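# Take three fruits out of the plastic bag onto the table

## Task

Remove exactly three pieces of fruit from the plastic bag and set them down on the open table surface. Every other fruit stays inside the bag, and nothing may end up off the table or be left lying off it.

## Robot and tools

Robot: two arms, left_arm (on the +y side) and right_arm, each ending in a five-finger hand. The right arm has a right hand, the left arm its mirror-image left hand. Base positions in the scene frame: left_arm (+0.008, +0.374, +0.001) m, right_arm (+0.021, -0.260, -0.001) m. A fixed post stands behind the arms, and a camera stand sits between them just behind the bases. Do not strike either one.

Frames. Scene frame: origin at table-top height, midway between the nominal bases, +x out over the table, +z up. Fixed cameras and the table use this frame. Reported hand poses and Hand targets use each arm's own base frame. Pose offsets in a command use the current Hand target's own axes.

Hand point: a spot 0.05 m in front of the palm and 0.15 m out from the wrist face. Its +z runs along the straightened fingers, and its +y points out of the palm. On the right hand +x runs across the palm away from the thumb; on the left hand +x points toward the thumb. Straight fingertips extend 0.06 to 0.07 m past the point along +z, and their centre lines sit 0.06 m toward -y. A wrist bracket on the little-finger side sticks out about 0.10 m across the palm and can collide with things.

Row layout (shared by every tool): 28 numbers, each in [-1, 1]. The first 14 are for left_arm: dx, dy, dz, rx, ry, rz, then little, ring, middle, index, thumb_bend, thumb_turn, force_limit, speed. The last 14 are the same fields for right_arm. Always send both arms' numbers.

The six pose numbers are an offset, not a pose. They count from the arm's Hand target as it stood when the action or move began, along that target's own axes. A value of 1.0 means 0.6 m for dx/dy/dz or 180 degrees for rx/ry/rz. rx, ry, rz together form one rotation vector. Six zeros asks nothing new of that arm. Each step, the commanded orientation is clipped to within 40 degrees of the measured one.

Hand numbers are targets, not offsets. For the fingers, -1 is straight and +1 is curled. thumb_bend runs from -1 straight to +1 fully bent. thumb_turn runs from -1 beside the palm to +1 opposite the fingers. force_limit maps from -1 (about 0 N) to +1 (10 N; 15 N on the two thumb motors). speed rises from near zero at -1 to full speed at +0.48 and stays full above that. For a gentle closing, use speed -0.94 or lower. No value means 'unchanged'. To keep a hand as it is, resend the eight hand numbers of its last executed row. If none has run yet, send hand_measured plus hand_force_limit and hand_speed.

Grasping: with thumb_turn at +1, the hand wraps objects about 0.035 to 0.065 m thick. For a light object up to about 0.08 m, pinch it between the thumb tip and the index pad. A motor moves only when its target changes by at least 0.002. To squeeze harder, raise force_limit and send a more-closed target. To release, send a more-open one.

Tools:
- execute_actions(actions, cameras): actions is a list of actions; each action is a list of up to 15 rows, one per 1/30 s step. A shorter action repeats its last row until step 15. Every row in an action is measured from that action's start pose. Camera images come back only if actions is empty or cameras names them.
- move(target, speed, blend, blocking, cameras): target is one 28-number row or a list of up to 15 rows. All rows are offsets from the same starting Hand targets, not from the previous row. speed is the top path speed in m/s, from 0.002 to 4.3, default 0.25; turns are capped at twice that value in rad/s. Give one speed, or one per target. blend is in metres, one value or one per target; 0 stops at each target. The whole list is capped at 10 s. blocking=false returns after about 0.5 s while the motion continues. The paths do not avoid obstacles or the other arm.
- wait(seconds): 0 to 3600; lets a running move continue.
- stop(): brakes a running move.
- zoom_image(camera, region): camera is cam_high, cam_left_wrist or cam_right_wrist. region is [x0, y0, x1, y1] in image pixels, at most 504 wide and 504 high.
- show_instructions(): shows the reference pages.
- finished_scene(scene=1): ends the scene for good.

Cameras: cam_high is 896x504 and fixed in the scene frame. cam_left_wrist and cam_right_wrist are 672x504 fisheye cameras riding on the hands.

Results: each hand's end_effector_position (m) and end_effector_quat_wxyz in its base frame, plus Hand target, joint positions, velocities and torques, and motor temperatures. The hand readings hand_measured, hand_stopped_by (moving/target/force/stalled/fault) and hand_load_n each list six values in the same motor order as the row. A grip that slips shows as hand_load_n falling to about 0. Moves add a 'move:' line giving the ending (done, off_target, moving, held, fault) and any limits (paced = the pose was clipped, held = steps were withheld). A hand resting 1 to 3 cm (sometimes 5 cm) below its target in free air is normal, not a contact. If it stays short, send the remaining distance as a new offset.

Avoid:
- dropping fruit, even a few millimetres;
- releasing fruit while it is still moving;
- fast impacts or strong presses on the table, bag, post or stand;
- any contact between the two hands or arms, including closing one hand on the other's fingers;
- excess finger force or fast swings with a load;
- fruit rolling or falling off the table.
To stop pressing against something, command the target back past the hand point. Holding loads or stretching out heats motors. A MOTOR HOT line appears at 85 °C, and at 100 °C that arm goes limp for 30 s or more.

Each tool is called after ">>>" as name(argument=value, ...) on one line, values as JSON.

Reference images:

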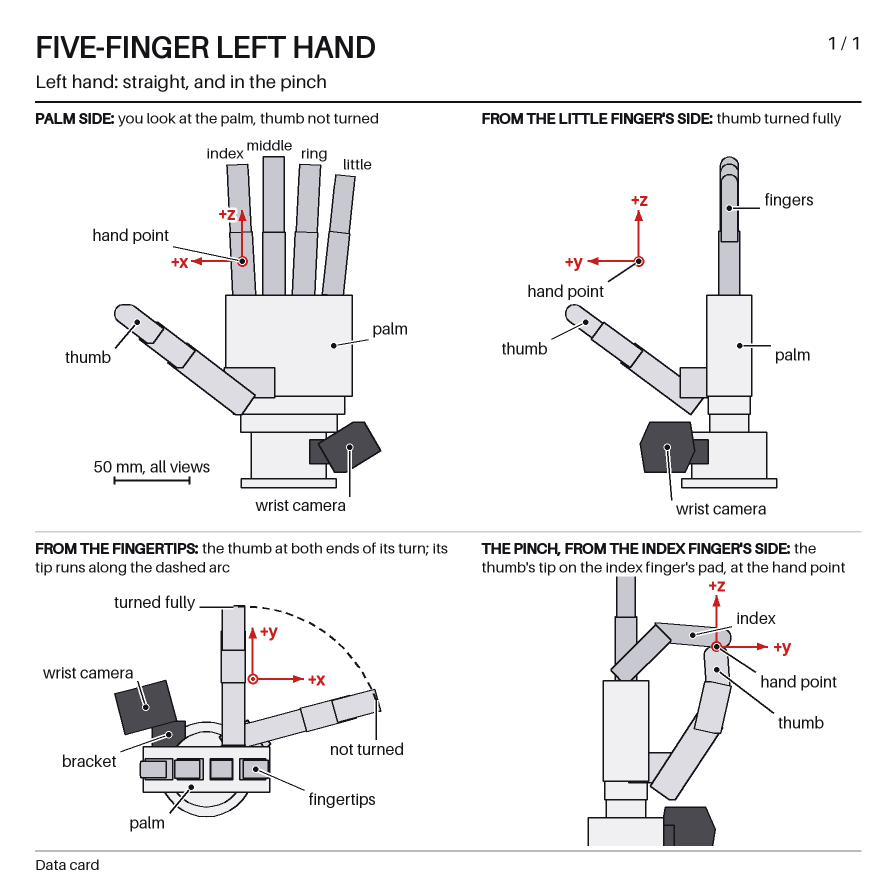

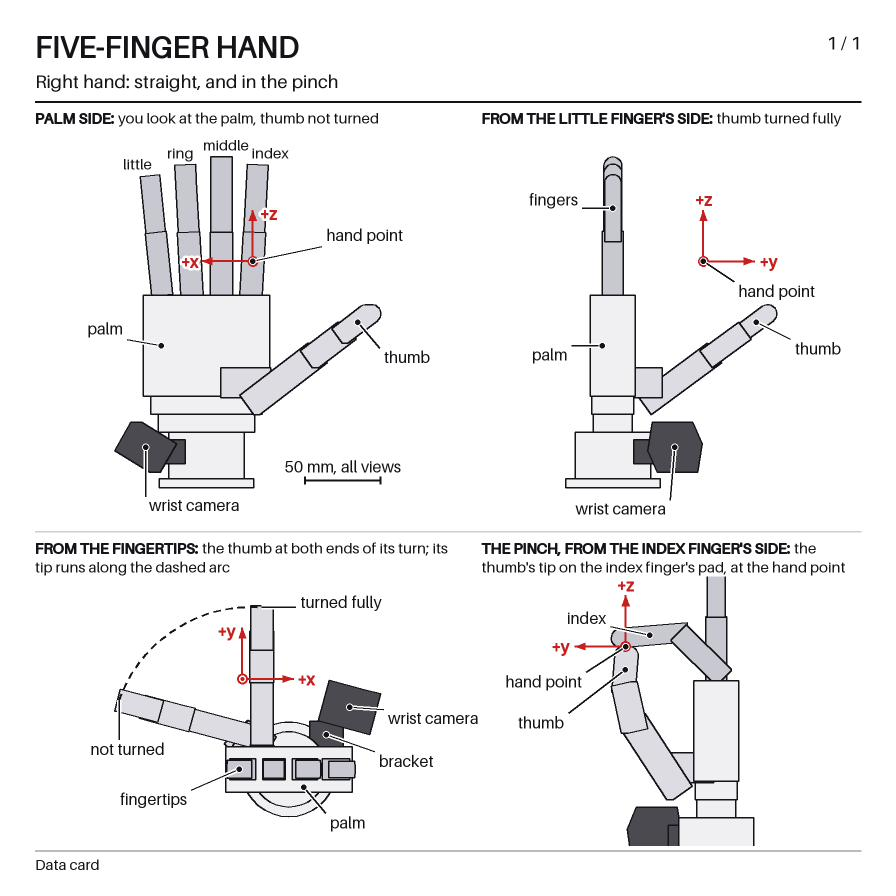

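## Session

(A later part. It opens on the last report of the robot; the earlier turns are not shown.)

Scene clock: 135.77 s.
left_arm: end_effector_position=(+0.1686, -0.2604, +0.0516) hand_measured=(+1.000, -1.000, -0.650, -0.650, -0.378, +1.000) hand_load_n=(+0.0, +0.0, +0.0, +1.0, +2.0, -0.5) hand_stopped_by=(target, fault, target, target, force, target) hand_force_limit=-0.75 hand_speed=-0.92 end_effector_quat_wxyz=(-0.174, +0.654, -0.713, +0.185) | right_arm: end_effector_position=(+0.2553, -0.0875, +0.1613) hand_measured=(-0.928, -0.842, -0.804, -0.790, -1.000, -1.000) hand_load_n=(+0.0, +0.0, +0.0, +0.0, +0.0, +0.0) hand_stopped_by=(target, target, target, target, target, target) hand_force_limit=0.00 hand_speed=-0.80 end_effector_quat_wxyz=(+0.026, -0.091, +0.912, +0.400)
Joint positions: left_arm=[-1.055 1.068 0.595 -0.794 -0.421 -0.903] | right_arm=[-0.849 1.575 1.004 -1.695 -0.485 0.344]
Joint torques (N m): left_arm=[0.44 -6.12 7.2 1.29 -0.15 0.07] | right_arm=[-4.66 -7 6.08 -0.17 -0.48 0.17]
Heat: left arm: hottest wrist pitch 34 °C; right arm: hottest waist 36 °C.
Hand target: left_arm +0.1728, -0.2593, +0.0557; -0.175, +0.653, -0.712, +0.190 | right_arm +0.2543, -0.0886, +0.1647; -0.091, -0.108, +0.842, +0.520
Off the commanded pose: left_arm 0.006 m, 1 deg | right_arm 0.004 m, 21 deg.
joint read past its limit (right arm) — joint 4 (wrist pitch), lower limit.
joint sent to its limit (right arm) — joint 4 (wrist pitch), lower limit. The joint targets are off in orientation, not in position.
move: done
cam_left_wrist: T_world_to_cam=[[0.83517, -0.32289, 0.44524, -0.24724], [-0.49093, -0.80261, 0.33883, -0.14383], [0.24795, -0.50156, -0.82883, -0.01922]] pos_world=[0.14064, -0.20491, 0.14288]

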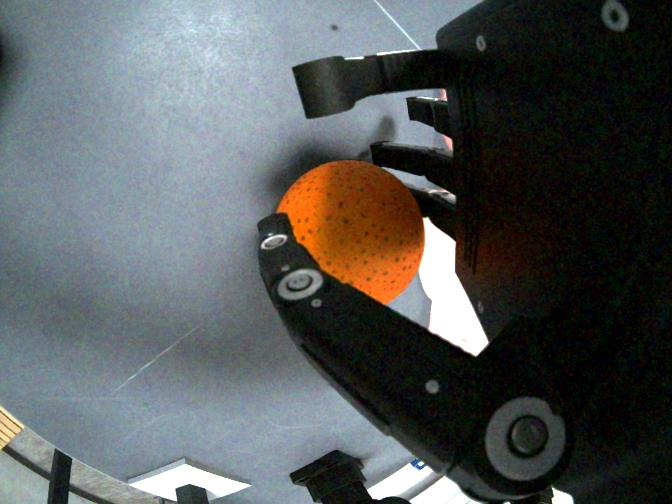

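>>> move(target=[[-0.13,0,0,0,0,0, 1,-1,-0.65,-0.65,0.2,1,-0.75,-0.92, 0,0,0,0,0,0, -1,-1,-1,-1,-1,-1,0,-0.8]], speed=0.06, cameras=["cam_left_wrist","cam_high"])

Scene clock: 139.70 s.
left_arm: end_effector_position=(+0.1778, -0.1853, +0.0534) hand_measured=(+1.000, -1.000, -0.650, -0.650, -0.378, +1.000) hand_load_n=(+0.0, +0.0, +0.0, +1.0, +2.0, +0.0) hand_stopped_by=(target, fault, target, target, force, target) hand_force_limit=-0.75 hand_speed=-0.92 end_effector_quat_wxyz=(-0.172, +0.654, -0.711, +0.191) | right_arm: end_effector_position=(+0.2553, -0.0875, +0.1613) hand_measured=(-0.928, -0.842, -0.804, -0.790, -1.000, -1.000) hand_load_n=(+0.0, +0.0, +0.0, +0.0, +0.0, +0.0) hand_stopped_by=(target, target, target, target, target, target) hand_force_limit=0.00 hand_speed=-0.80 end_effector_quat_wxyz=(+0.026, -0.091, +0.912, +0.400)
Joint positions: left_arm=[-0.831 0.832 0.467 -0.805 -0.341 -0.678] | right_arm=[-0.849 1.575 1.004 -1.695 -0.485 0.344]
Joint torques (N m): left_arm=[0.5 -3.55 7.61 1.13 -0.08 0.1] | right_arm=[-4.13 -6.89 6.04 -0.06 -0.38 0.13]
Heat: left arm: hottest wrist pitch 34 °C; right arm: hottest waist 36 °C.
Hand target: left_arm +0.1794, -0.1816, +0.0557; -0.175, +0.653, -0.712, +0.190 | right_arm +0.2543, -0.0886, +0.1647; -0.091, -0.108, +0.842, +0.520
Off the commanded pose: left_arm 0.005 m, 0 deg | right_arm 0.004 m, 21 deg.
joint read past its limit (right arm) — joint 4 (wrist pitch), lower limit.
joint sent to its limit (right arm) — joint 4 (wrist pitch), lower limit. The joint targets are off in orientation, not in position.
move: done
cam_left_wrist: T_world_to_cam=[[0.83296, -0.317, 0.45353, -0.23045], [-0.49216, -0.79905, 0.3454, -0.0791], [0.2529, -0.51091, -0.82159, 0.01454]] pos_world=[0.14935, -0.12883, 0.14379]
Images, in order (width x height): cam_high 896x504, cam_left_wrist 672x504.

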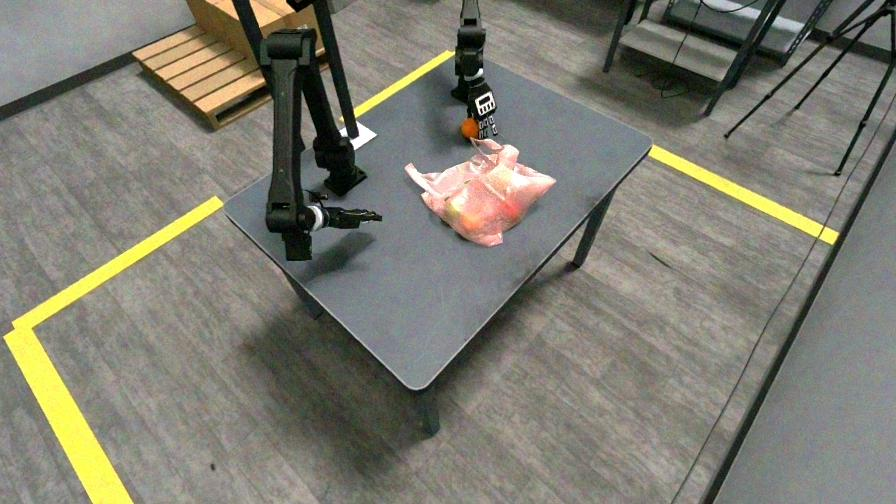

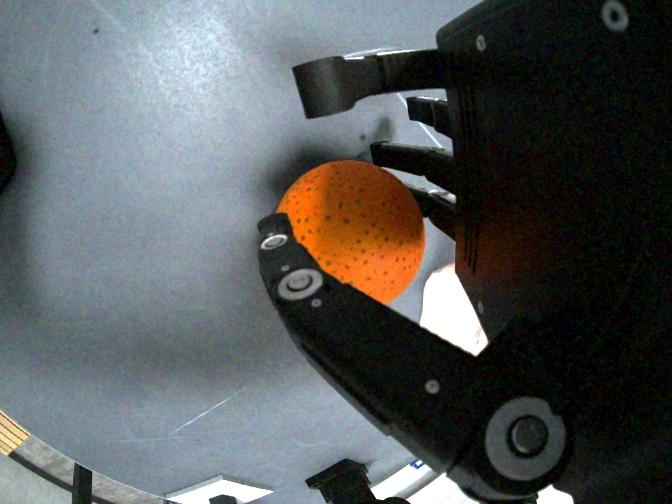

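>>> move(target=[[0,0.0042,0.0072,0,0,0, 1,-1,-0.65,-0.65,0.2,1,-0.75,-0.92, 0,0,0,0,0,0, -1,-1,-1,-1,-1,-1,0,-0.8]], speed=0.02, cameras=[])

>>> move(target=[[0,0,0,0,0,0, 1,-1,-0.65,-0.65,-0.7,1,-0.75,-0.85, 0,0,0,0,0,0, -1,-1,-1,-1,-1,-1,0,-0.8]], speed=0.05, cameras=["cam_left_wrist"])

Scene clock: 140.80 s.
left_arm: end_effector_position=(+0.1748, -0.1820, +0.0487) hand_measured=(+1.000, -1.000, -0.650, -0.650, -0.378, +1.000) hand_load_n=(+0.0, +0.0, +0.0, +1.0, +1.5, +0.0) hand_stopped_by=(target, fault, target, target, force, target) hand_force_limit=-0.75 hand_speed=-0.92 end_effector_quat_wxyz=(-0.172, +0.654, -0.713, +0.186) | right_arm: end_effector_position=(+0.2553, -0.0875, +0.1613) hand_measured=(-0.928, -0.842, -0.804, -0.790, -1.000, -1.000) hand_load_n=(+0.0, +0.0, +0.0, +0.0, +0.0, +0.0) hand_stopped_by=(target, target, target, target, target, target) hand_force_limit=0.00 hand_speed=-0.80 end_effector_quat_wxyz=(+0.026, -0.091, +0.912, +0.400)
Joint positions: left_arm=[-0.831 0.832 0.456 -0.805 -0.341 -0.676] | right_arm=[-0.849 1.575 1.004 -1.695 -0.485 0.344]
Joint torques (N m): left_arm=[0.38 -2.78 7.62 1.76 -0.09 0.09] | right_arm=[-4.6 -7.82 6.19 -0.24 -0.41 0.15]
Heat: left arm: hottest wrist pitch 34 °C; right arm: hottest waist 36 °C.
Hand target: left_arm +0.1794, -0.1817, +0.0508; -0.175, +0.653, -0.712, +0.190 | right_arm +0.2543, -0.0886, +0.1647; -0.091, -0.108, +0.842, +0.520
Off the commanded pose: left_arm 0.005 m, 1 deg | right_arm 0.004 m, 21 deg.
joint read past its limit (right arm) — joint 4 (wrist pitch), lower limit.
joint sent to its limit (right arm) — joint 4 (wrist pitch), lower limit. The joint targets are off in orientation, not in position.
move: done

Scene clock: 142.87 s.
left_arm: end_effector_position=(+0.1748, -0.1820, +0.0487) hand_measured=(+1.000, -1.000, -0.650, -0.650, -0.700, +1.000) hand_load_n=(+0.0, +0.0, +0.0, +0.0, +0.0, +0.0) hand_stopped_by=(target, fault, target, target, target, target) hand_force_limit=-0.75 hand_speed=-0.85 end_effector_quat_wxyz=(-0.172, +0.654, -0.713, +0.186) | right_arm: end_effector_position=(+0.2553, -0.0875, +0.1613) hand_measured=(-0.928, -0.842, -0.804, -0.790, -1.000, -1.000) hand_load_n=(+0.0, +0.0, +0.0, +0.0, +0.0, +0.0) hand_stopped_by=(target, target, target, target, target, target) hand_force_limit=0.00 hand_speed=-0.80 end_effector_quat_wxyz=(+0.026, -0.091, +0.912, +0.400)
Joint positions: left_arm=[-0.831 0.832 0.456 -0.805 -0.341 -0.676] | right_arm=[-0.849 1.575 1.004 -1.695 -0.485 0.344]
Joint torques (N m): left_arm=[0.44 -2.67 7.6 1.72 -0.1 0.1] | right_arm=[-3.9 -6.77 5.94 0.03 -0.4 0.19]
Heat: left arm: hottest wrist pitch 34 °C; right arm: hottest waist 36 °C.
Hand target: left_arm +0.1794, -0.1817, +0.0508; -0.175, +0.653, -0.712, +0.190 | right_arm +0.2543, -0.0886, +0.1647; -0.091, -0.108, +0.842, +0.520
Off the commanded pose: left_arm 0.005 m, 1 deg | right_arm 0.004 m, 21 deg.
joint read past its limit (right arm) — joint 4 (wrist pitch), lower limit.
joint sent to its limit (right arm) — joint 4 (wrist pitch), lower limit. The joint targets are off in orientation, not in position.
move: done
cam_left_wrist: T_world_to_cam=[[0.83576, -0.32196, 0.4448, -0.22573], [-0.49074, -0.80138, 0.34201, -0.07688], [0.24634, -0.50411, -0.82776, 0.01581]] pos_world=[0.14704, -0.12632, 0.13978]

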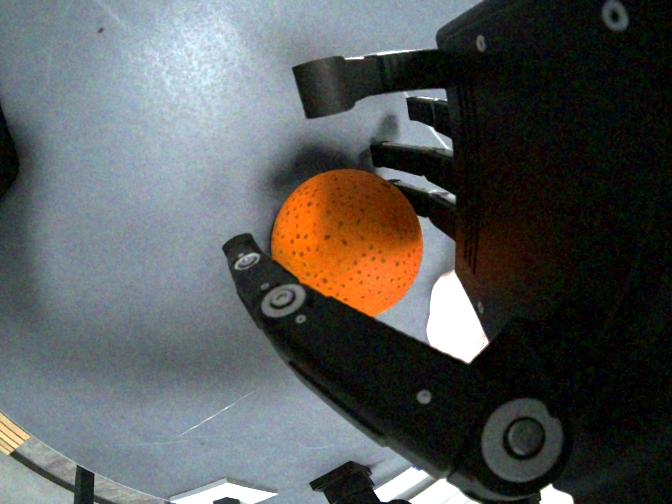

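>>> move(target=[[0,0,0,0,0,0, 1,-1,-1,-1,-1,1,-0.75,-0.7, 0,0,0,0,0,0, -1,-1,-1,-1,-1,-1,0,-0.8]], speed=0.05, cameras=["cam_left_wrist"])

Scene clock: 144.23 s.
left_arm: end_effector_position=(+0.1748, -0.1820, +0.0487) hand_measured=(+1.000, -1.000, -1.000, -1.000, -1.000, +1.000) hand_load_n=(+0.0, +0.0, +0.0, +0.0, +0.0, +0.0) hand_stopped_by=(target, fault, target, target, target, target) hand_force_limit=-0.75 hand_speed=-0.70 end_effector_quat_wxyz=(-0.172, +0.654, -0.713, +0.186) | right_arm: end_effector_position=(+0.2553, -0.0875, +0.1613) hand_measured=(-0.928, -0.842, -0.804, -0.790, -1.000, -1.000) hand_load_n=(+0.0, +0.0, +0.0, +0.0, +0.0, +0.0) hand_stopped_by=(target, target, target, target, target, target) hand_force_limit=0.00 hand_speed=-0.80 end_effector_quat_wxyz=(+0.026, -0.091, +0.912, +0.400)
Joint positions: left_arm=[-0.831 0.832 0.456 -0.805 -0.341 -0.676] | right_arm=[-0.849 1.575 1.004 -1.695 -0.485 0.344]
Joint torques (N m): left_arm=[0.44 -2.67 7.58 1.7 -0.09 0.1] | right_arm=[-4.37 -7.12 5.83 -0.08 -0.37 0.15]
Heat: left arm: hottest wrist pitch 34 °C; right arm: hottest waist 36 °C.
Hand target: left_arm +0.1794, -0.1817, +0.0508; -0.175, +0.653, -0.712, +0.190 | right_arm +0.2543, -0.0886, +0.1647; -0.091, -0.108, +0.842, +0.520
Off the commanded pose: left_arm 0.005 m, 1 deg | right_arm 0.004 m, 21 deg.
joint read past its limit (right arm) — joint 4 (wrist pitch), lower limit.
joint sent to its limit (right arm) — joint 4 (wrist pitch), lower limit. The joint targets are off in orientation, not in position.
move: done
cam_left_wrist: T_world_to_cam=[[0.83576, -0.32196, 0.4448, -0.22573], [-0.49074, -0.80138, 0.34201, -0.07688], [0.24634, -0.50411, -0.82776, 0.01581]] pos_world=[0.14704, -0.12632, 0.13978]

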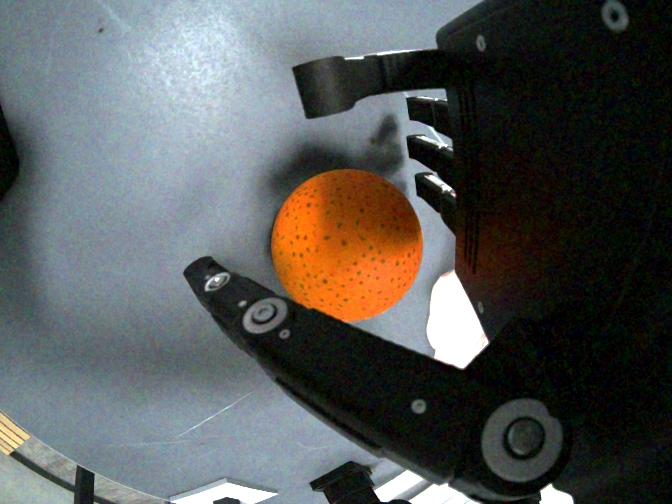

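>>> move(target=[[0,-0.125,-0.2165,0,0,0, 1,-1,-1,-1,-1,1,-0.75,-0.7, 0,0,0,0,0,0, -1,-1,-1,-1,-1,-1,0,-0.8],[0.3507,-0.2683,-0.1338,0,0,0, 1,-1,-1,-1,-1,1,-0.75,-0.7, 0,0,0,0,0,0, -1,-1,-1,-1,-1,-1,0,-0.8]], speed=[0.08,0.2], blend=[0.03,0], cameras=["cam_left_wrist","cam_high"])

Scene clock: 148.80 s.
left_arm: end_effector_position=(+0.2540, -0.3818, +0.1840) hand_measured=(+1.000, -1.000, -1.000, -1.000, -1.000, +1.000) hand_load_n=(+0.0, +0.0, +0.0, +0.0, +0.0, +0.0) hand_stopped_by=(target, fault, target, target, target, target) hand_force_limit=-0.75 hand_speed=-0.70 end_effector_quat_wxyz=(+0.177, -0.654, +0.717, -0.164) | right_arm: end_effector_position=(+0.2553, -0.0875, +0.1613) hand_measured=(-0.928, -0.842, -0.804, -0.790, -1.000, -1.000) hand_load_n=(+0.0, +0.0, +0.0, +0.0, +0.0, +0.0) hand_stopped_by=(target, target, target, target, target, target) hand_force_limit=0.00 hand_speed=-0.80 end_effector_quat_wxyz=(+0.026, -0.091, +0.912, +0.400)
Joint positions: left_arm=[-1.019 1.389 1.234 -1.141 -0.408 -0.869] | right_arm=[-0.849 1.575 1.004 -1.695 -0.485 0.344]
Joint torques (N m): left_arm=[-1.38 -10.99 10.43 1.74 -0.51 -0.17] | right_arm=[-3.31 -7.24 5.79 -0.36 -0.48 0.1]
Heat: left arm: hottest wrist pitch 34 °C; right arm: hottest waist 36 °C.
Hand target: left_arm +0.2606, -0.3998, +0.2005; +0.175, -0.653, +0.712, -0.190 | right_arm +0.2543, -0.0886, +0.1647; -0.091, -0.108, +0.842, +0.520
Off the commanded pose: left_arm 0.025 m, 3 deg | right_arm 0.004 m, 21 deg.
joint read past its limit (right arm) — joint 4 (wrist pitch), lower limit.
joint sent to its limit (right arm) — joint 4 (wrist pitch), lower limit. The joint targets are off in orientation, not in position.
move: off_target (left_arm)
cam_left_wrist: T_world_to_cam=[[0.84666, -0.33541, 0.41311, -0.41857], [-0.48033, -0.81582, 0.32205, -0.24882], [0.22901, -0.4711, -0.85183, 0.02914]] pos_world=[0.2282, -0.32966, 0.27787]
Images, in order (width x height): cam_high 896x504, cam_left_wrist 672x504.

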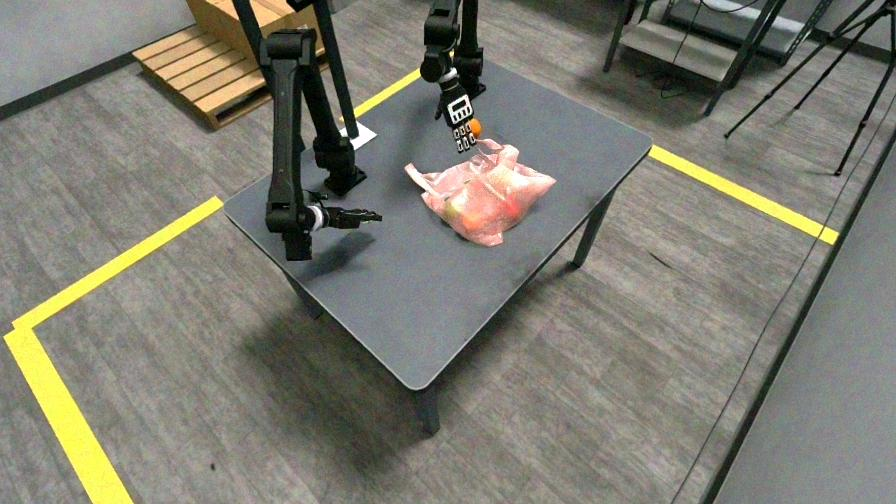

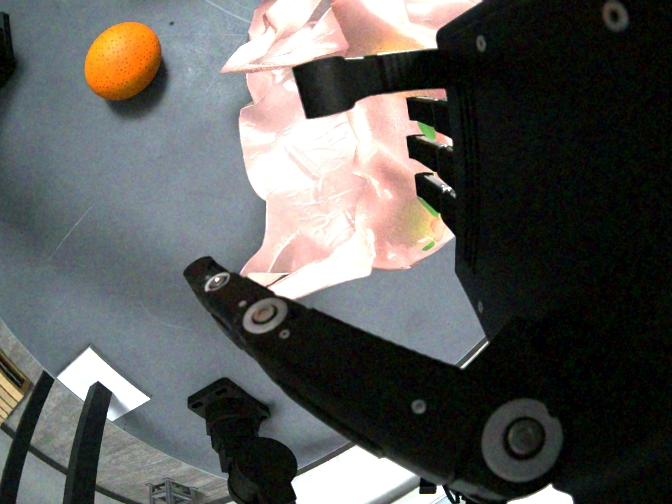

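>>> zoom_image(camera="cam_left_wrist", region=[200, 0, 500, 300])

>>> zoom_image(camera="cam_high", region=[380, 100, 600, 270])

Scaled by 1.680 from the camera's image (finer frame: 960x720).

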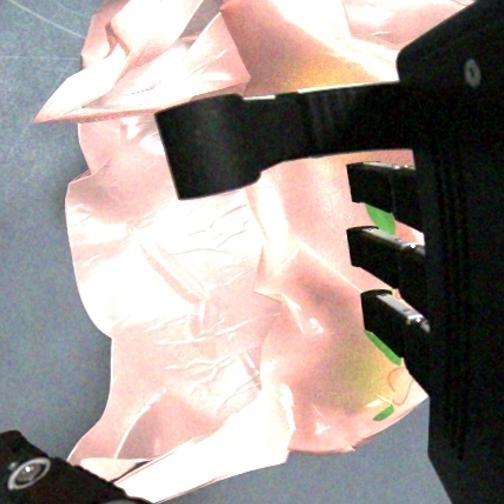

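Scaled by 2.291.

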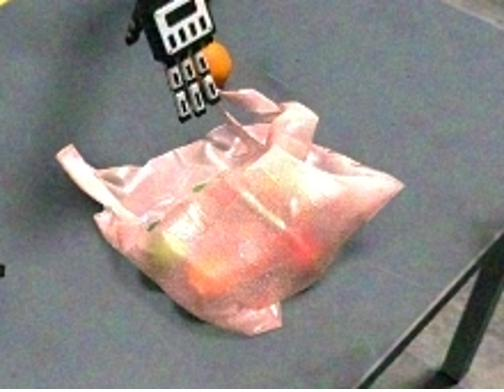

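>>> move(target=[[0.0027,0.127,0.2048,0,0,0, 1,-1,-1,-1,-1,1,-0.75,-0.7, 0,0,0,0,0,0, -1,-1,-1,-1,-1,-1,0,-0.8]], speed=0.1, cameras=["cam_left_wrist","cam_high"])

Scene clock: 151.77 s.
left_arm: end_effector_position=(+0.2557, -0.3917, +0.0570) hand_measured=(+1.000, -1.000, -1.000, -1.000, -1.000, +1.000) hand_load_n=(+0.0, +0.0, +0.0, -0.5, +0.0, -0.5) hand_stopped_by=(target, fault, target, target, target, target) hand_force_limit=-0.75 hand_speed=-0.70 end_effector_quat_wxyz=(-0.174, +0.655, -0.713, +0.179) | right_arm: end_effector_position=(+0.2553, -0.0875, +0.1613) hand_measured=(-0.928, -0.842, -0.804, -0.790, -1.000, -1.000) hand_load_n=(+0.0, +0.0, +0.0, +0.0, -0.5, +0.0) hand_stopped_by=(target, target, target, target, target, target) hand_force_limit=0.00 hand_speed=-0.80 end_effector_quat_wxyz=(+0.026, -0.091, +0.912, +0.400)
Joint positions: left_arm=[-1.028 1.505 0.997 -0.76 -0.412 -0.88] | right_arm=[-0.849 1.575 1.004 -1.695 -0.485 0.344]
Joint torques (N m): left_arm=[-1.49 -11.34 7.21 2.09 -0.51 -0.15] | right_arm=[-4.89 -6.42 5.89 -0.28 -0.46 0.13]
Heat: left arm: hottest wrist pitch 34 °C; right arm: hottest waist 36 °C.
Hand target: left_arm +0.2558, -0.4010, +0.0561; -0.175, +0.653, -0.712, +0.190 | right_arm +0.2543, -0.0886, +0.1647; -0.091, -0.108, +0.842, +0.520
Off the commanded pose: left_arm 0.009 m, 1 deg | right_arm 0.004 m, 21 deg.
joint read past its limit (right arm) — joint 4 (wrist pitch), lower limit.
joint sent to its limit (right arm) — joint 4 (wrist pitch), lower limit. The joint targets are off in orientation, not in position.
move: done
cam_left_wrist: T_world_to_cam=[[0.83988, -0.32277, 0.43638, -0.36546], [-0.48494, -0.80736, 0.33618, -0.21153], [0.2438, -0.49396, -0.8346, -0.0979]] pos_world=[0.22823, -0.3371, 0.14888]
Images, in order (width x height): cam_high 896x504, cam_left_wrist 672x504.

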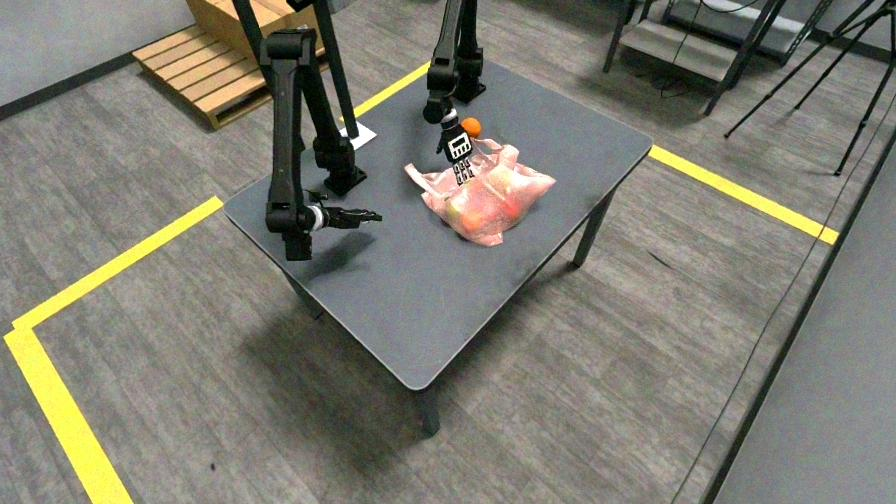

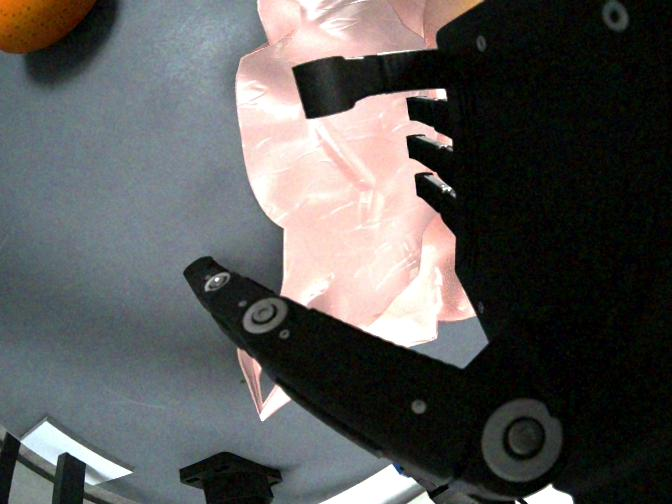

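>>> move(target=[[0,-0.060,0.0462,0,0,0, 1,-1,-1,-1,-1,1,-0.75,-0.7, 0,0,0,0,0,0, -1,-1,-1,-1,-1,-1,0,-0.8]], speed=0.08, cameras=["cam_left_wrist","cam_high"])

Scene clock: 153.50 s.
left_arm: end_effector_position=(+0.2853, -0.3902, +0.0421) hand_measured=(+1.000, -1.000, -1.000, -1.000, -1.000, +1.000) hand_load_n=(+0.0, +0.0, +0.0, +0.0, +0.0, +0.0) hand_stopped_by=(target, fault, target, target, target, target) hand_force_limit=-0.75 hand_speed=-0.70 end_effector_quat_wxyz=(+0.176, -0.655, +0.715, -0.172) | right_arm: end_effector_position=(+0.2553, -0.0875, +0.1613) hand_measured=(-0.928, -0.842, -0.804, -0.790, -1.000, -1.000) hand_load_n=(+0.0, +0.0, +0.5, +0.0, +0.0, +0.0) hand_stopped_by=(target, target, target, target, target, target) hand_force_limit=0.00 hand_speed=-0.80 end_effector_quat_wxyz=(+0.026, -0.091, +0.912, +0.400)
Joint positions: left_arm=[-0.969 1.567 1.026 -0.719 -0.395 -0.819] | right_arm=[-0.849 1.575 1.004 -1.695 -0.485 0.344]
Joint torques (N m): left_arm=[0.15 -11.58 9.29 2.04 -0.12 0.11] | right_arm=[-4.31 -6.95 5.87 -0.17 -0.39 0.1]
Heat: left arm: hottest elbow 34 °C; right arm: hottest waist 36 °C.
Hand target: left_arm +0.3007, -0.4048, +0.0500; +0.175, -0.653, +0.712, -0.190 | right_arm +0.2543, -0.0886, +0.1647; -0.091, -0.108, +0.842, +0.520
Off the commanded pose: left_arm 0.023 m, 2 deg | right_arm 0.004 m, 21 deg.
joint read past its limit (right arm) — joint 4 (wrist pitch), lower limit.
joint sent to its limit (right arm) — joint 4 (wrist pitch), lower limit. The joint targets are off in orientation, not in position.
move: off_target (left_arm)
cam_left_wrist: T_world_to_cam=[[0.84343, -0.32822, 0.42532, -0.38602], [-0.48185, -0.81226, 0.3287, -0.19343], [0.23759, -0.48218, -0.84324, -0.11004]] pos_world=[0.25852, -0.33688, 0.13497]
Images, in order (width x height): cam_high 896x504, cam_left_wrist 672x504.

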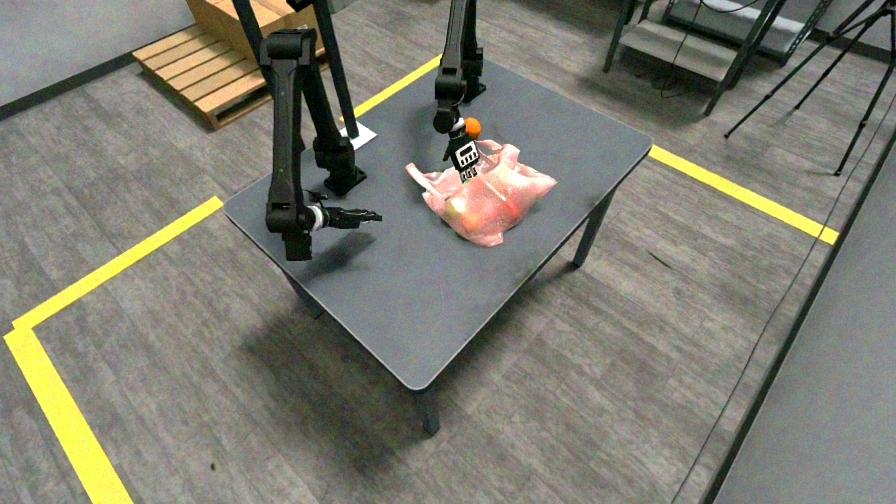

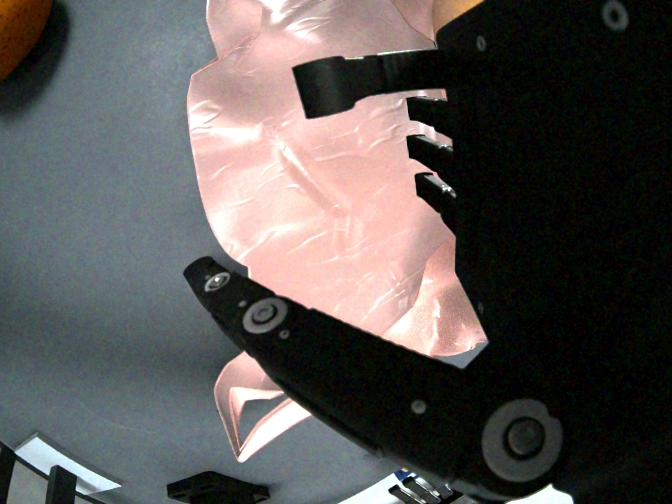

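>>> move(target=[[0,-0.085,-0.0472,0,0,0, 1,-1,-1,-1,-1,1,-0.75,-0.7, 0,0,0,0,0,0, -1,-1,-1,-1,-1,-1,0,-0.8]], speed=0.06, cameras=["cam_left_wrist","cam_high"])

Scene clock: 155.47 s.
left_arm: end_effector_position=(+0.3174, -0.4022, +0.0868) hand_measured=(+1.000, -1.000, -1.000, -1.000, -1.000, +1.000) hand_load_n=(+0.0, +0.0, +0.0, +0.0, +0.0, +0.0) hand_stopped_by=(target, fault, target, target, target, target) hand_force_limit=-0.75 hand_speed=-0.70 end_effector_quat_wxyz=(+0.173, -0.654, +0.714, -0.181) | right_arm: end_effector_position=(+0.2553, -0.0875, +0.1613) hand_measured=(-0.928, -0.842, -0.804, -0.790, -1.000, -1.000) hand_load_n=(+0.0, +0.0, +0.0, +0.0, +0.0, +0.0) hand_stopped_by=(target, target, target, target, target, target) hand_force_limit=0.00 hand_speed=-0.80 end_effector_quat_wxyz=(+0.026, -0.091, +0.912, +0.400)
Joint positions: left_arm=[-0.925 1.567 1.153 -0.809 -0.376 -0.77] | right_arm=[-0.849 1.575 1.004 -1.695 -0.485 0.344]
Joint torques (N m): left_arm=[0.56 -13.51 9.81 1.03 -0.12 0.08] | right_arm=[-4.72 -6.07 6.08 -0.13 -0.43 0.08]
Heat: left arm: hottest elbow 34 °C; right arm: hottest waist 36 °C.
Hand target: left_arm +0.3307, -0.4073, +0.1000; +0.175, -0.653, +0.712, -0.190 | right_arm +0.2543, -0.0886, +0.1647; -0.091, -0.108, +0.842, +0.520
Off the commanded pose: left_arm 0.019 m, 1 deg | right_arm 0.004 m, 21 deg.
joint read past its limit (right arm) — joint 4 (wrist pitch), lower limit.
joint sent to its limit (right arm) — joint 4 (wrist pitch), lower limit. The joint targets are off in orientation, not in position.
move: off_target (left_arm)
cam_left_wrist: T_world_to_cam=[[0.83812, -0.32556, 0.43768, -0.43439], [-0.48884, -0.80432, 0.3378, -0.19784], [0.24205, -0.49707, -0.83326, -0.09406]] pos_world=[0.29013, -0.3473, 0.17858]
Images, in order (width x height): cam_high 896x504, cam_left_wrist 672x504.

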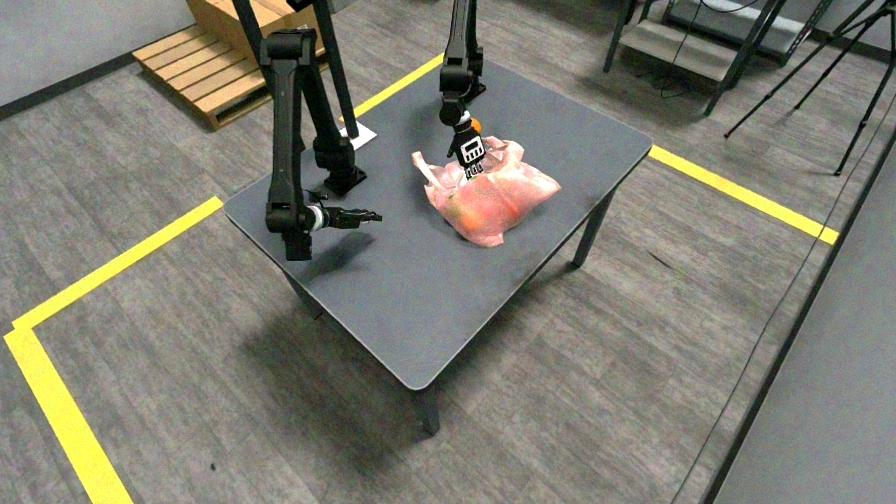

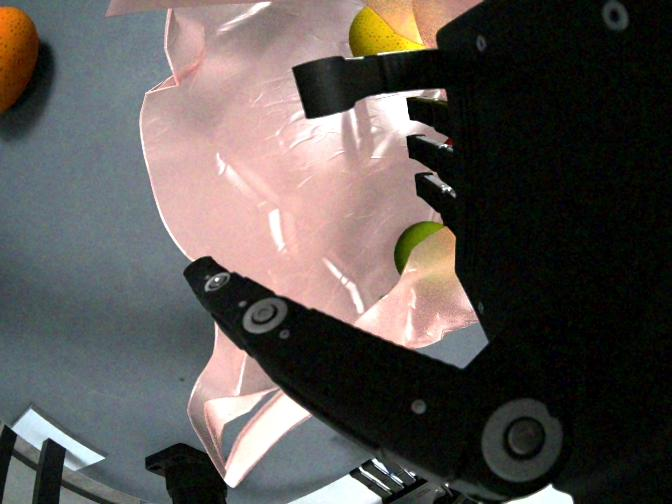

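>>> move(target=[[-0.0833,-0.0744,0.0045,0,0,0, 1,-1,-1,-1,-1,1,-0.75,-0.7, 0,0,0,0,0,0, -1,-1,-1,-1,-1,-1,0,-0.8]], speed=0.08, cameras=["cam_left_wrist","cam_high"])

Scene clock: 157.90 s.
left_arm: end_effector_position=(+0.3615, -0.3553, +0.0959) hand_measured=(+1.000, -1.000, -1.000, -1.000, -1.000, +1.000) hand_load_n=(+0.0, +0.0, +0.0, +0.0, +0.0, +0.0) hand_stopped_by=(target, fault, target, target, target, target) hand_force_limit=-0.75 hand_speed=-0.70 end_effector_quat_wxyz=(-0.172, +0.656, -0.715, +0.170) | right_arm: end_effector_position=(+0.2553, -0.0875, +0.1613) hand_measured=(-0.928, -0.842, -0.804, -0.790, -1.000, -1.000) hand_load_n=(+0.0, +0.0, +0.0, +0.0, +0.0, +0.0) hand_stopped_by=(target, target, target, target, target, target) hand_force_limit=0.00 hand_speed=-0.80 end_effector_quat_wxyz=(+0.026, -0.091, +0.912, +0.400)
Joint positions: left_arm=[-0.785 1.548 1.158 -0.809 -0.324 -0.636] | right_arm=[-0.849 1.575 1.004 -1.695 -0.485 0.344]
Joint torques (N m): left_arm=[0.15 -14.68 10.04 1.1 -0.1 0.11] | right_arm=[-4.54 -7 5.89 -0.12 -0.42 0.11]
Heat: left arm: hottest elbow 34 °C; right arm: hottest waist 36 °C.
Hand target: left_arm +0.3747, -0.3609, +0.1199; -0.175, +0.653, -0.712, +0.190 | right_arm +0.2543, -0.0886, +0.1647; -0.091, -0.108, +0.842, +0.520
Off the commanded pose: left_arm 0.028 m, 2 deg | right_arm 0.004 m, 21 deg.
joint read past its limit (right arm) — joint 4 (wrist pitch), lower limit.
joint sent to its limit (right arm) — joint 4 (wrist pitch), lower limit. The joint targets are off in orientation, not in position.
move: off_target (left_arm)
cam_left_wrist: T_world_to_cam=[[0.84741, -0.32743, 0.41796, -0.46215], [-0.47894, -0.81118, 0.33556, -0.14728], [0.22917, -0.48454, -0.84422, -0.06374]] pos_world=[0.3357, -0.30168, 0.18877]
Images, in order (width x height): cam_high 896x504, cam_left_wrist 672x504.

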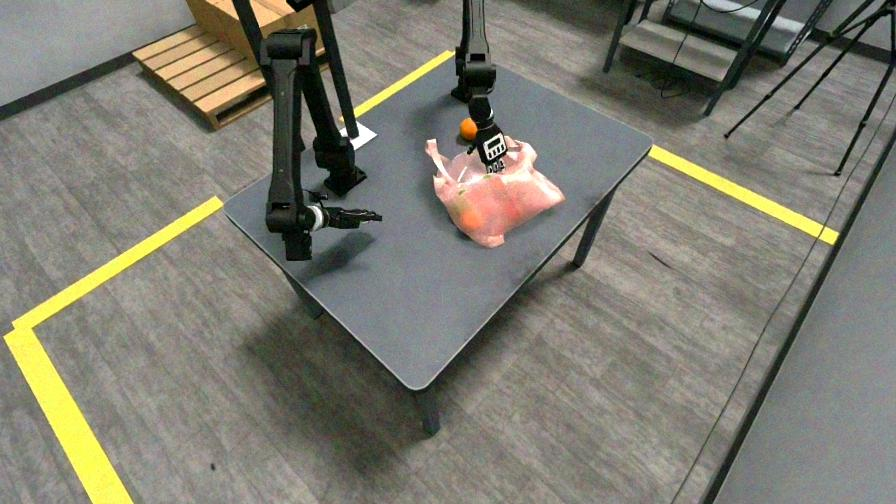

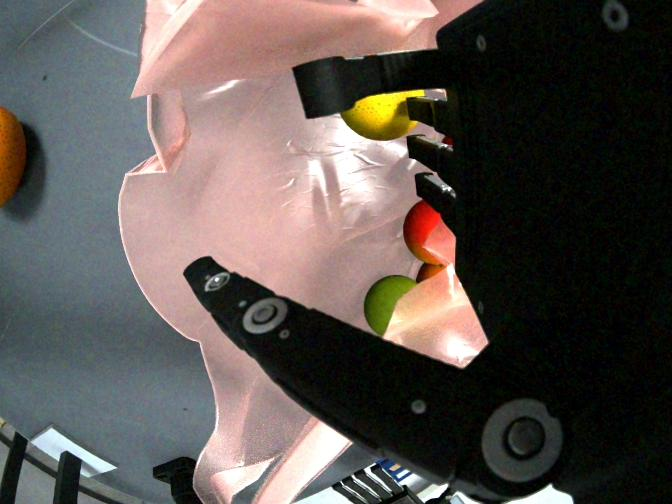

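>>> zoom_image(camera="cam_left_wrist", region=[290, 50, 490, 200])

Scaled by 2.520 from the camera's image (finer frame: 960x720).

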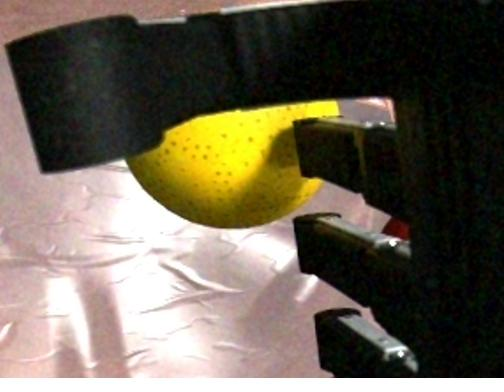

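>>> move(target=[[-0.0825,-0.0927,0.0227,0,0,0, 1,-1,-1,-1,-1,1,-0.75,-0.7, 0,0,0,0,0,0, -1,-1,-1,-1,-1,-1,0,-0.8]], speed=0.08, cameras=["cam_left_wrist","cam_high"])

Scene clock: 160.53 s.
left_arm: end_effector_position=(+0.4203, -0.3147, +0.1226) hand_measured=(+1.000, -1.000, -1.000, -1.000, -1.000, +1.000) hand_load_n=(+0.0, +0.0, +0.0, +0.0, +0.0, +0.0) hand_stopped_by=(target, fault, target, target, target, target) hand_force_limit=-0.75 hand_speed=-0.70 end_effector_quat_wxyz=(-0.170, +0.655, -0.713, +0.182) | right_arm: end_effector_position=(+0.2553, -0.0875, +0.1613) hand_measured=(-0.928, -0.842, -0.804, -0.790, -1.000, -1.000) hand_load_n=(+0.0, +0.0, +0.0, +0.0, +0.0, +0.0) hand_stopped_by=(target, target, target, target, target, target) hand_force_limit=0.00 hand_speed=-0.80 end_effector_quat_wxyz=(+0.026, -0.091, +0.912, +0.400)
Joint positions: left_arm=[-0.634 1.548 1.224 -0.809 -0.258 -0.492] | right_arm=[-0.849 1.575 1.004 -1.695 -0.485 0.344]
Joint torques (N m): left_arm=[0.26 -13.16 10.35 1.09 -0.05 0.08] | right_arm=[-3.84 -7.24 6.26 -0.09 -0.41 0.1]
Heat: left arm: hottest elbow 34 °C; right arm: hottest waist 36 °C.
Hand target: left_arm +0.4337, -0.3163, +0.1360; -0.175, +0.653, -0.712, +0.190 | right_arm +0.2543, -0.0886, +0.1647; -0.091, -0.108, +0.842, +0.520
Off the commanded pose: left_arm 0.019 m, 1 deg | right_arm 0.004 m, 21 deg.
joint read past its limit (right arm) — joint 4 (wrist pitch), lower limit.
joint sent to its limit (right arm) — joint 4 (wrist pitch), lower limit. The joint targets are off in orientation, not in position.
move: off_target (left_arm)
cam_left_wrist: T_world_to_cam=[[0.84049, -0.32049, 0.43689, -0.50706], [-0.48567, -0.80309, 0.34521, -0.09107], [0.24023, -0.50233, -0.83064, -0.04693]] pos_world=[0.39322, -0.25922, 0.21398]
Images, in order (width x height): cam_high 896x504, cam_left_wrist 672x504.

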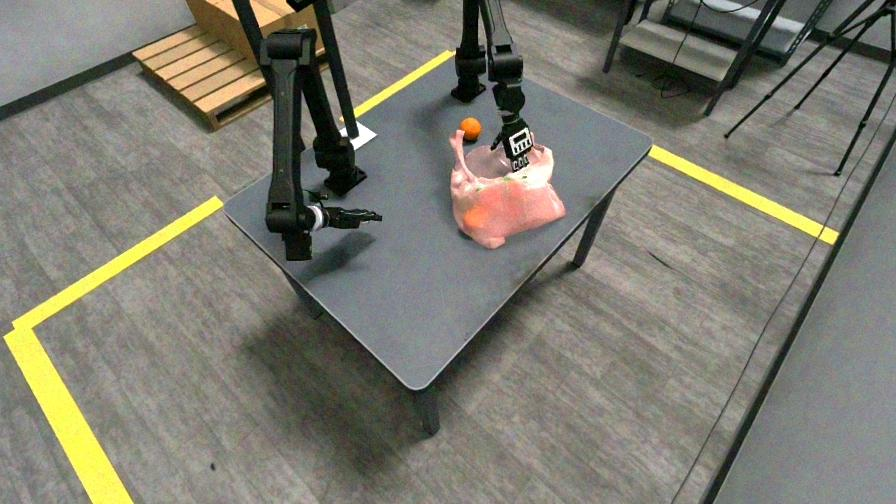

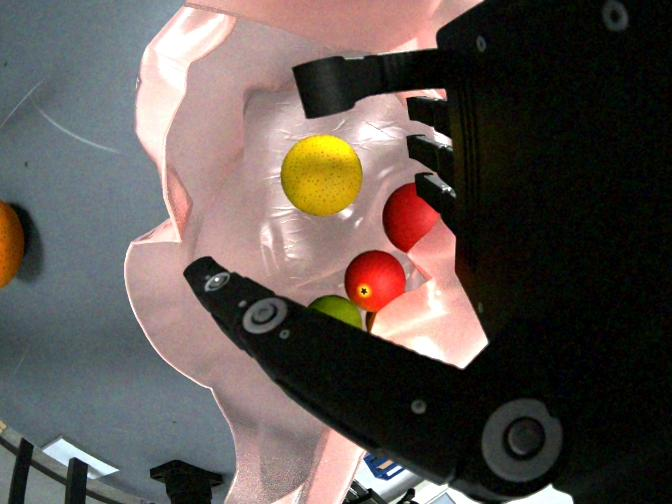

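>>> move(target=[[0,0.065,0.1126,0,0,0, 1,-1,-1,-1,-1,1,-0.75,-0.7, 0,0,0,0,0,0, -1,-1,-1,-1,-1,-1,0,-0.8]], speed=0.07, cameras=["cam_left_wrist","cam_high"])

Scene clock: 162.80 s.
left_arm: end_effector_position=(+0.4246, -0.3179, +0.0616) hand_measured=(+1.000, -1.000, -1.000, -1.000, -1.000, +1.000) hand_load_n=(+0.5, +0.0, +0.0, +0.0, +0.0, +0.0) hand_stopped_by=(target, fault, target, target, target, target) hand_force_limit=-0.75 hand_speed=-0.70 end_effector_quat_wxyz=(-0.171, +0.655, -0.712, +0.185) | right_arm: end_effector_position=(+0.2553, -0.0875, +0.1613) hand_measured=(-0.928, -0.842, -0.804, -0.790, -1.000, -1.000) hand_load_n=(+0.0, +0.0, +0.0, +0.0, +0.0, +0.0) hand_stopped_by=(target, target, target, target, target, target) hand_force_limit=0.00 hand_speed=-0.80 end_effector_quat_wxyz=(+0.026, -0.091, +0.912, +0.400)
Joint positions: left_arm=[-0.634 1.621 1.136 -0.642 -0.258 -0.492] | right_arm=[-0.849 1.575 1.004 -1.695 -0.485 0.344]
Joint torques (N m): left_arm=[0.32 -13.33 7.41 2.32 -0.06 0.09] | right_arm=[-4.13 -7.71 5.97 -0.28 -0.45 0.12]
Heat: left arm: hottest elbow 34 °C; right arm: hottest waist 36 °C.
Hand target: left_arm +0.4337, -0.3163, +0.0580; -0.175, +0.653, -0.712, +0.190 | right_arm +0.2543, -0.0886, +0.1647; -0.091, -0.108, +0.842, +0.520
Off the commanded pose: left_arm 0.010 m, 1 deg | right_arm 0.004 m, 21 deg.
joint read past its limit (right arm) — joint 4 (wrist pitch), lower limit.
joint sent to its limit (right arm) — joint 4 (wrist pitch), lower limit. The joint targets are off in orientation, not in position.
move: done
cam_left_wrist: T_world_to_cam=[[0.838, -0.31868, 0.44294, -0.48381], [-0.48761, -0.80168, 0.34574, -0.06917], [0.24492, -0.50571, -0.8272, -0.1034]] pos_world=[0.39703, -0.26192, 0.15268]
Images, in order (width x height): cam_high 896x504, cam_left_wrist 672x504.

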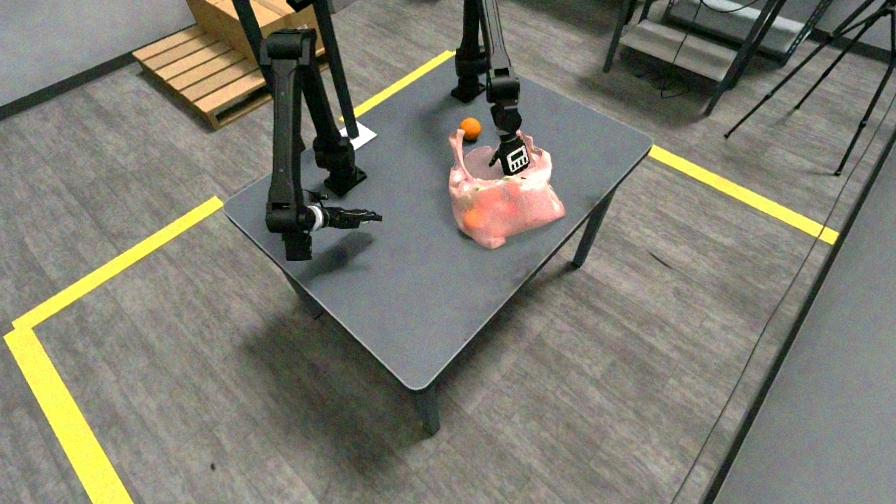

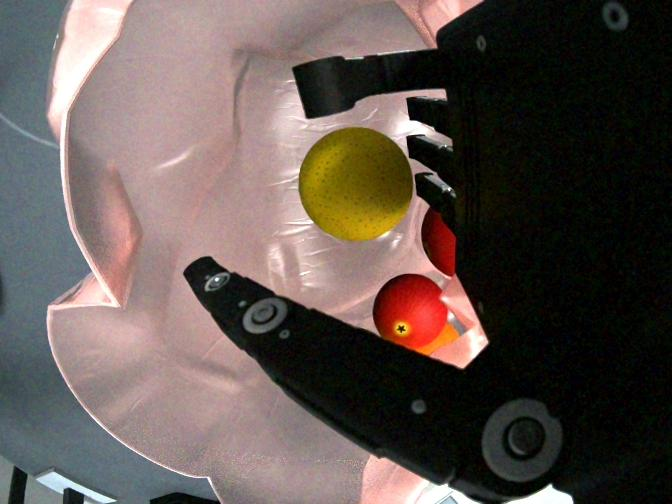

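>>> move(target=[[0,0.0158,0.0274,0,0,0, 1,-1,-1,-1,-1,1,-0.75,-0.7, 0,0,0,0,0,0, -1,-1,-1,-1,-1,-1,0,-0.8],[0,0.0158,0.0274,0,0,0, 1,-1,-0.65,-0.65,-0.5,1,-0.5,-0.8, 0,0,0,0,0,0, -1,-1,-1,-1,-1,-1,0,-0.8]], speed=0.05, cameras=["cam_left_wrist"])

Scene clock: 166.83 s.
left_arm: end_effector_position=(+0.4265, -0.3192, +0.0437) hand_measured=(+1.000, -1.000, -0.650, -0.650, -0.500, +1.000) hand_load_n=(+0.0, +0.0, +0.5, +0.0, +0.0, +0.0) hand_stopped_by=(target, fault, target, target, target, target) hand_force_limit=-0.50 hand_speed=-0.80 end_effector_quat_wxyz=(-0.171, +0.655, -0.711, +0.189) | right_arm: end_effector_position=(+0.2553, -0.0875, +0.1613) hand_measured=(-0.928, -0.842, -0.804, -0.790, -1.000, -1.000) hand_load_n=(+0.0, +0.0, +0.0, +0.0, +0.0, +0.0) hand_stopped_by=(target, target, target, target, target, target) hand_force_limit=0.00 hand_speed=-0.80 end_effector_quat_wxyz=(+0.026, -0.091, +0.912, +0.400)
Joint positions: left_arm=[-0.634 1.646 1.112 -0.586 -0.258 -0.492] | right_arm=[-0.849 1.575 1.004 -1.695 -0.485 0.344]
Joint torques (N m): left_arm=[0.26 -13.33 7.21 2.13 -0.07 0.1] | right_arm=[-3.43 -6.48 5.97 -0.13 -0.43 0.15]
Heat: left arm: hottest elbow 34 °C; right arm: hottest waist 36 °C.
Hand target: left_arm +0.4338, -0.3163, +0.0391; -0.175, +0.653, -0.712, +0.190 | right_arm +0.2543, -0.0886, +0.1647; -0.091, -0.108, +0.842, +0.520
Off the commanded pose: left_arm 0.009 m, 0 deg | right_arm 0.004 m, 21 deg.
joint read past its limit (right arm) — joint 4 (wrist pitch), lower limit.
joint sent to its limit (right arm) — joint 4 (wrist pitch), lower limit. The joint targets are off in orientation, not in position.
move: done
cam_left_wrist: T_world_to_cam=[[0.83519, -0.31648, 0.44978, -0.47626], [-0.48976, -0.80006, 0.34647, -0.06188], [0.2502, -0.50965, -0.8232, -0.12302]] pos_world=[0.39824, -0.26293, 0.13439]

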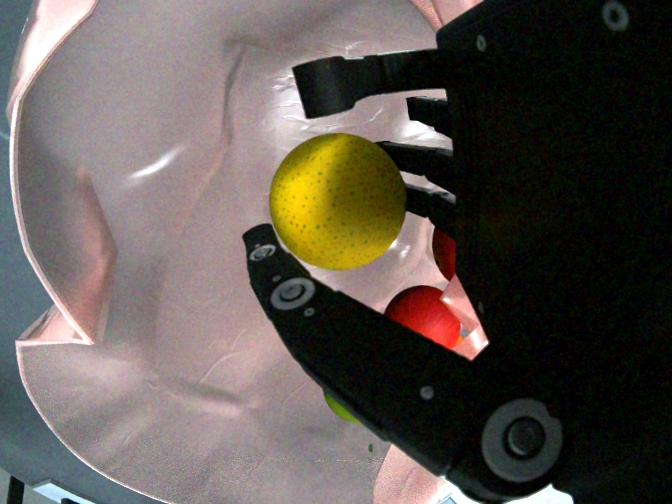

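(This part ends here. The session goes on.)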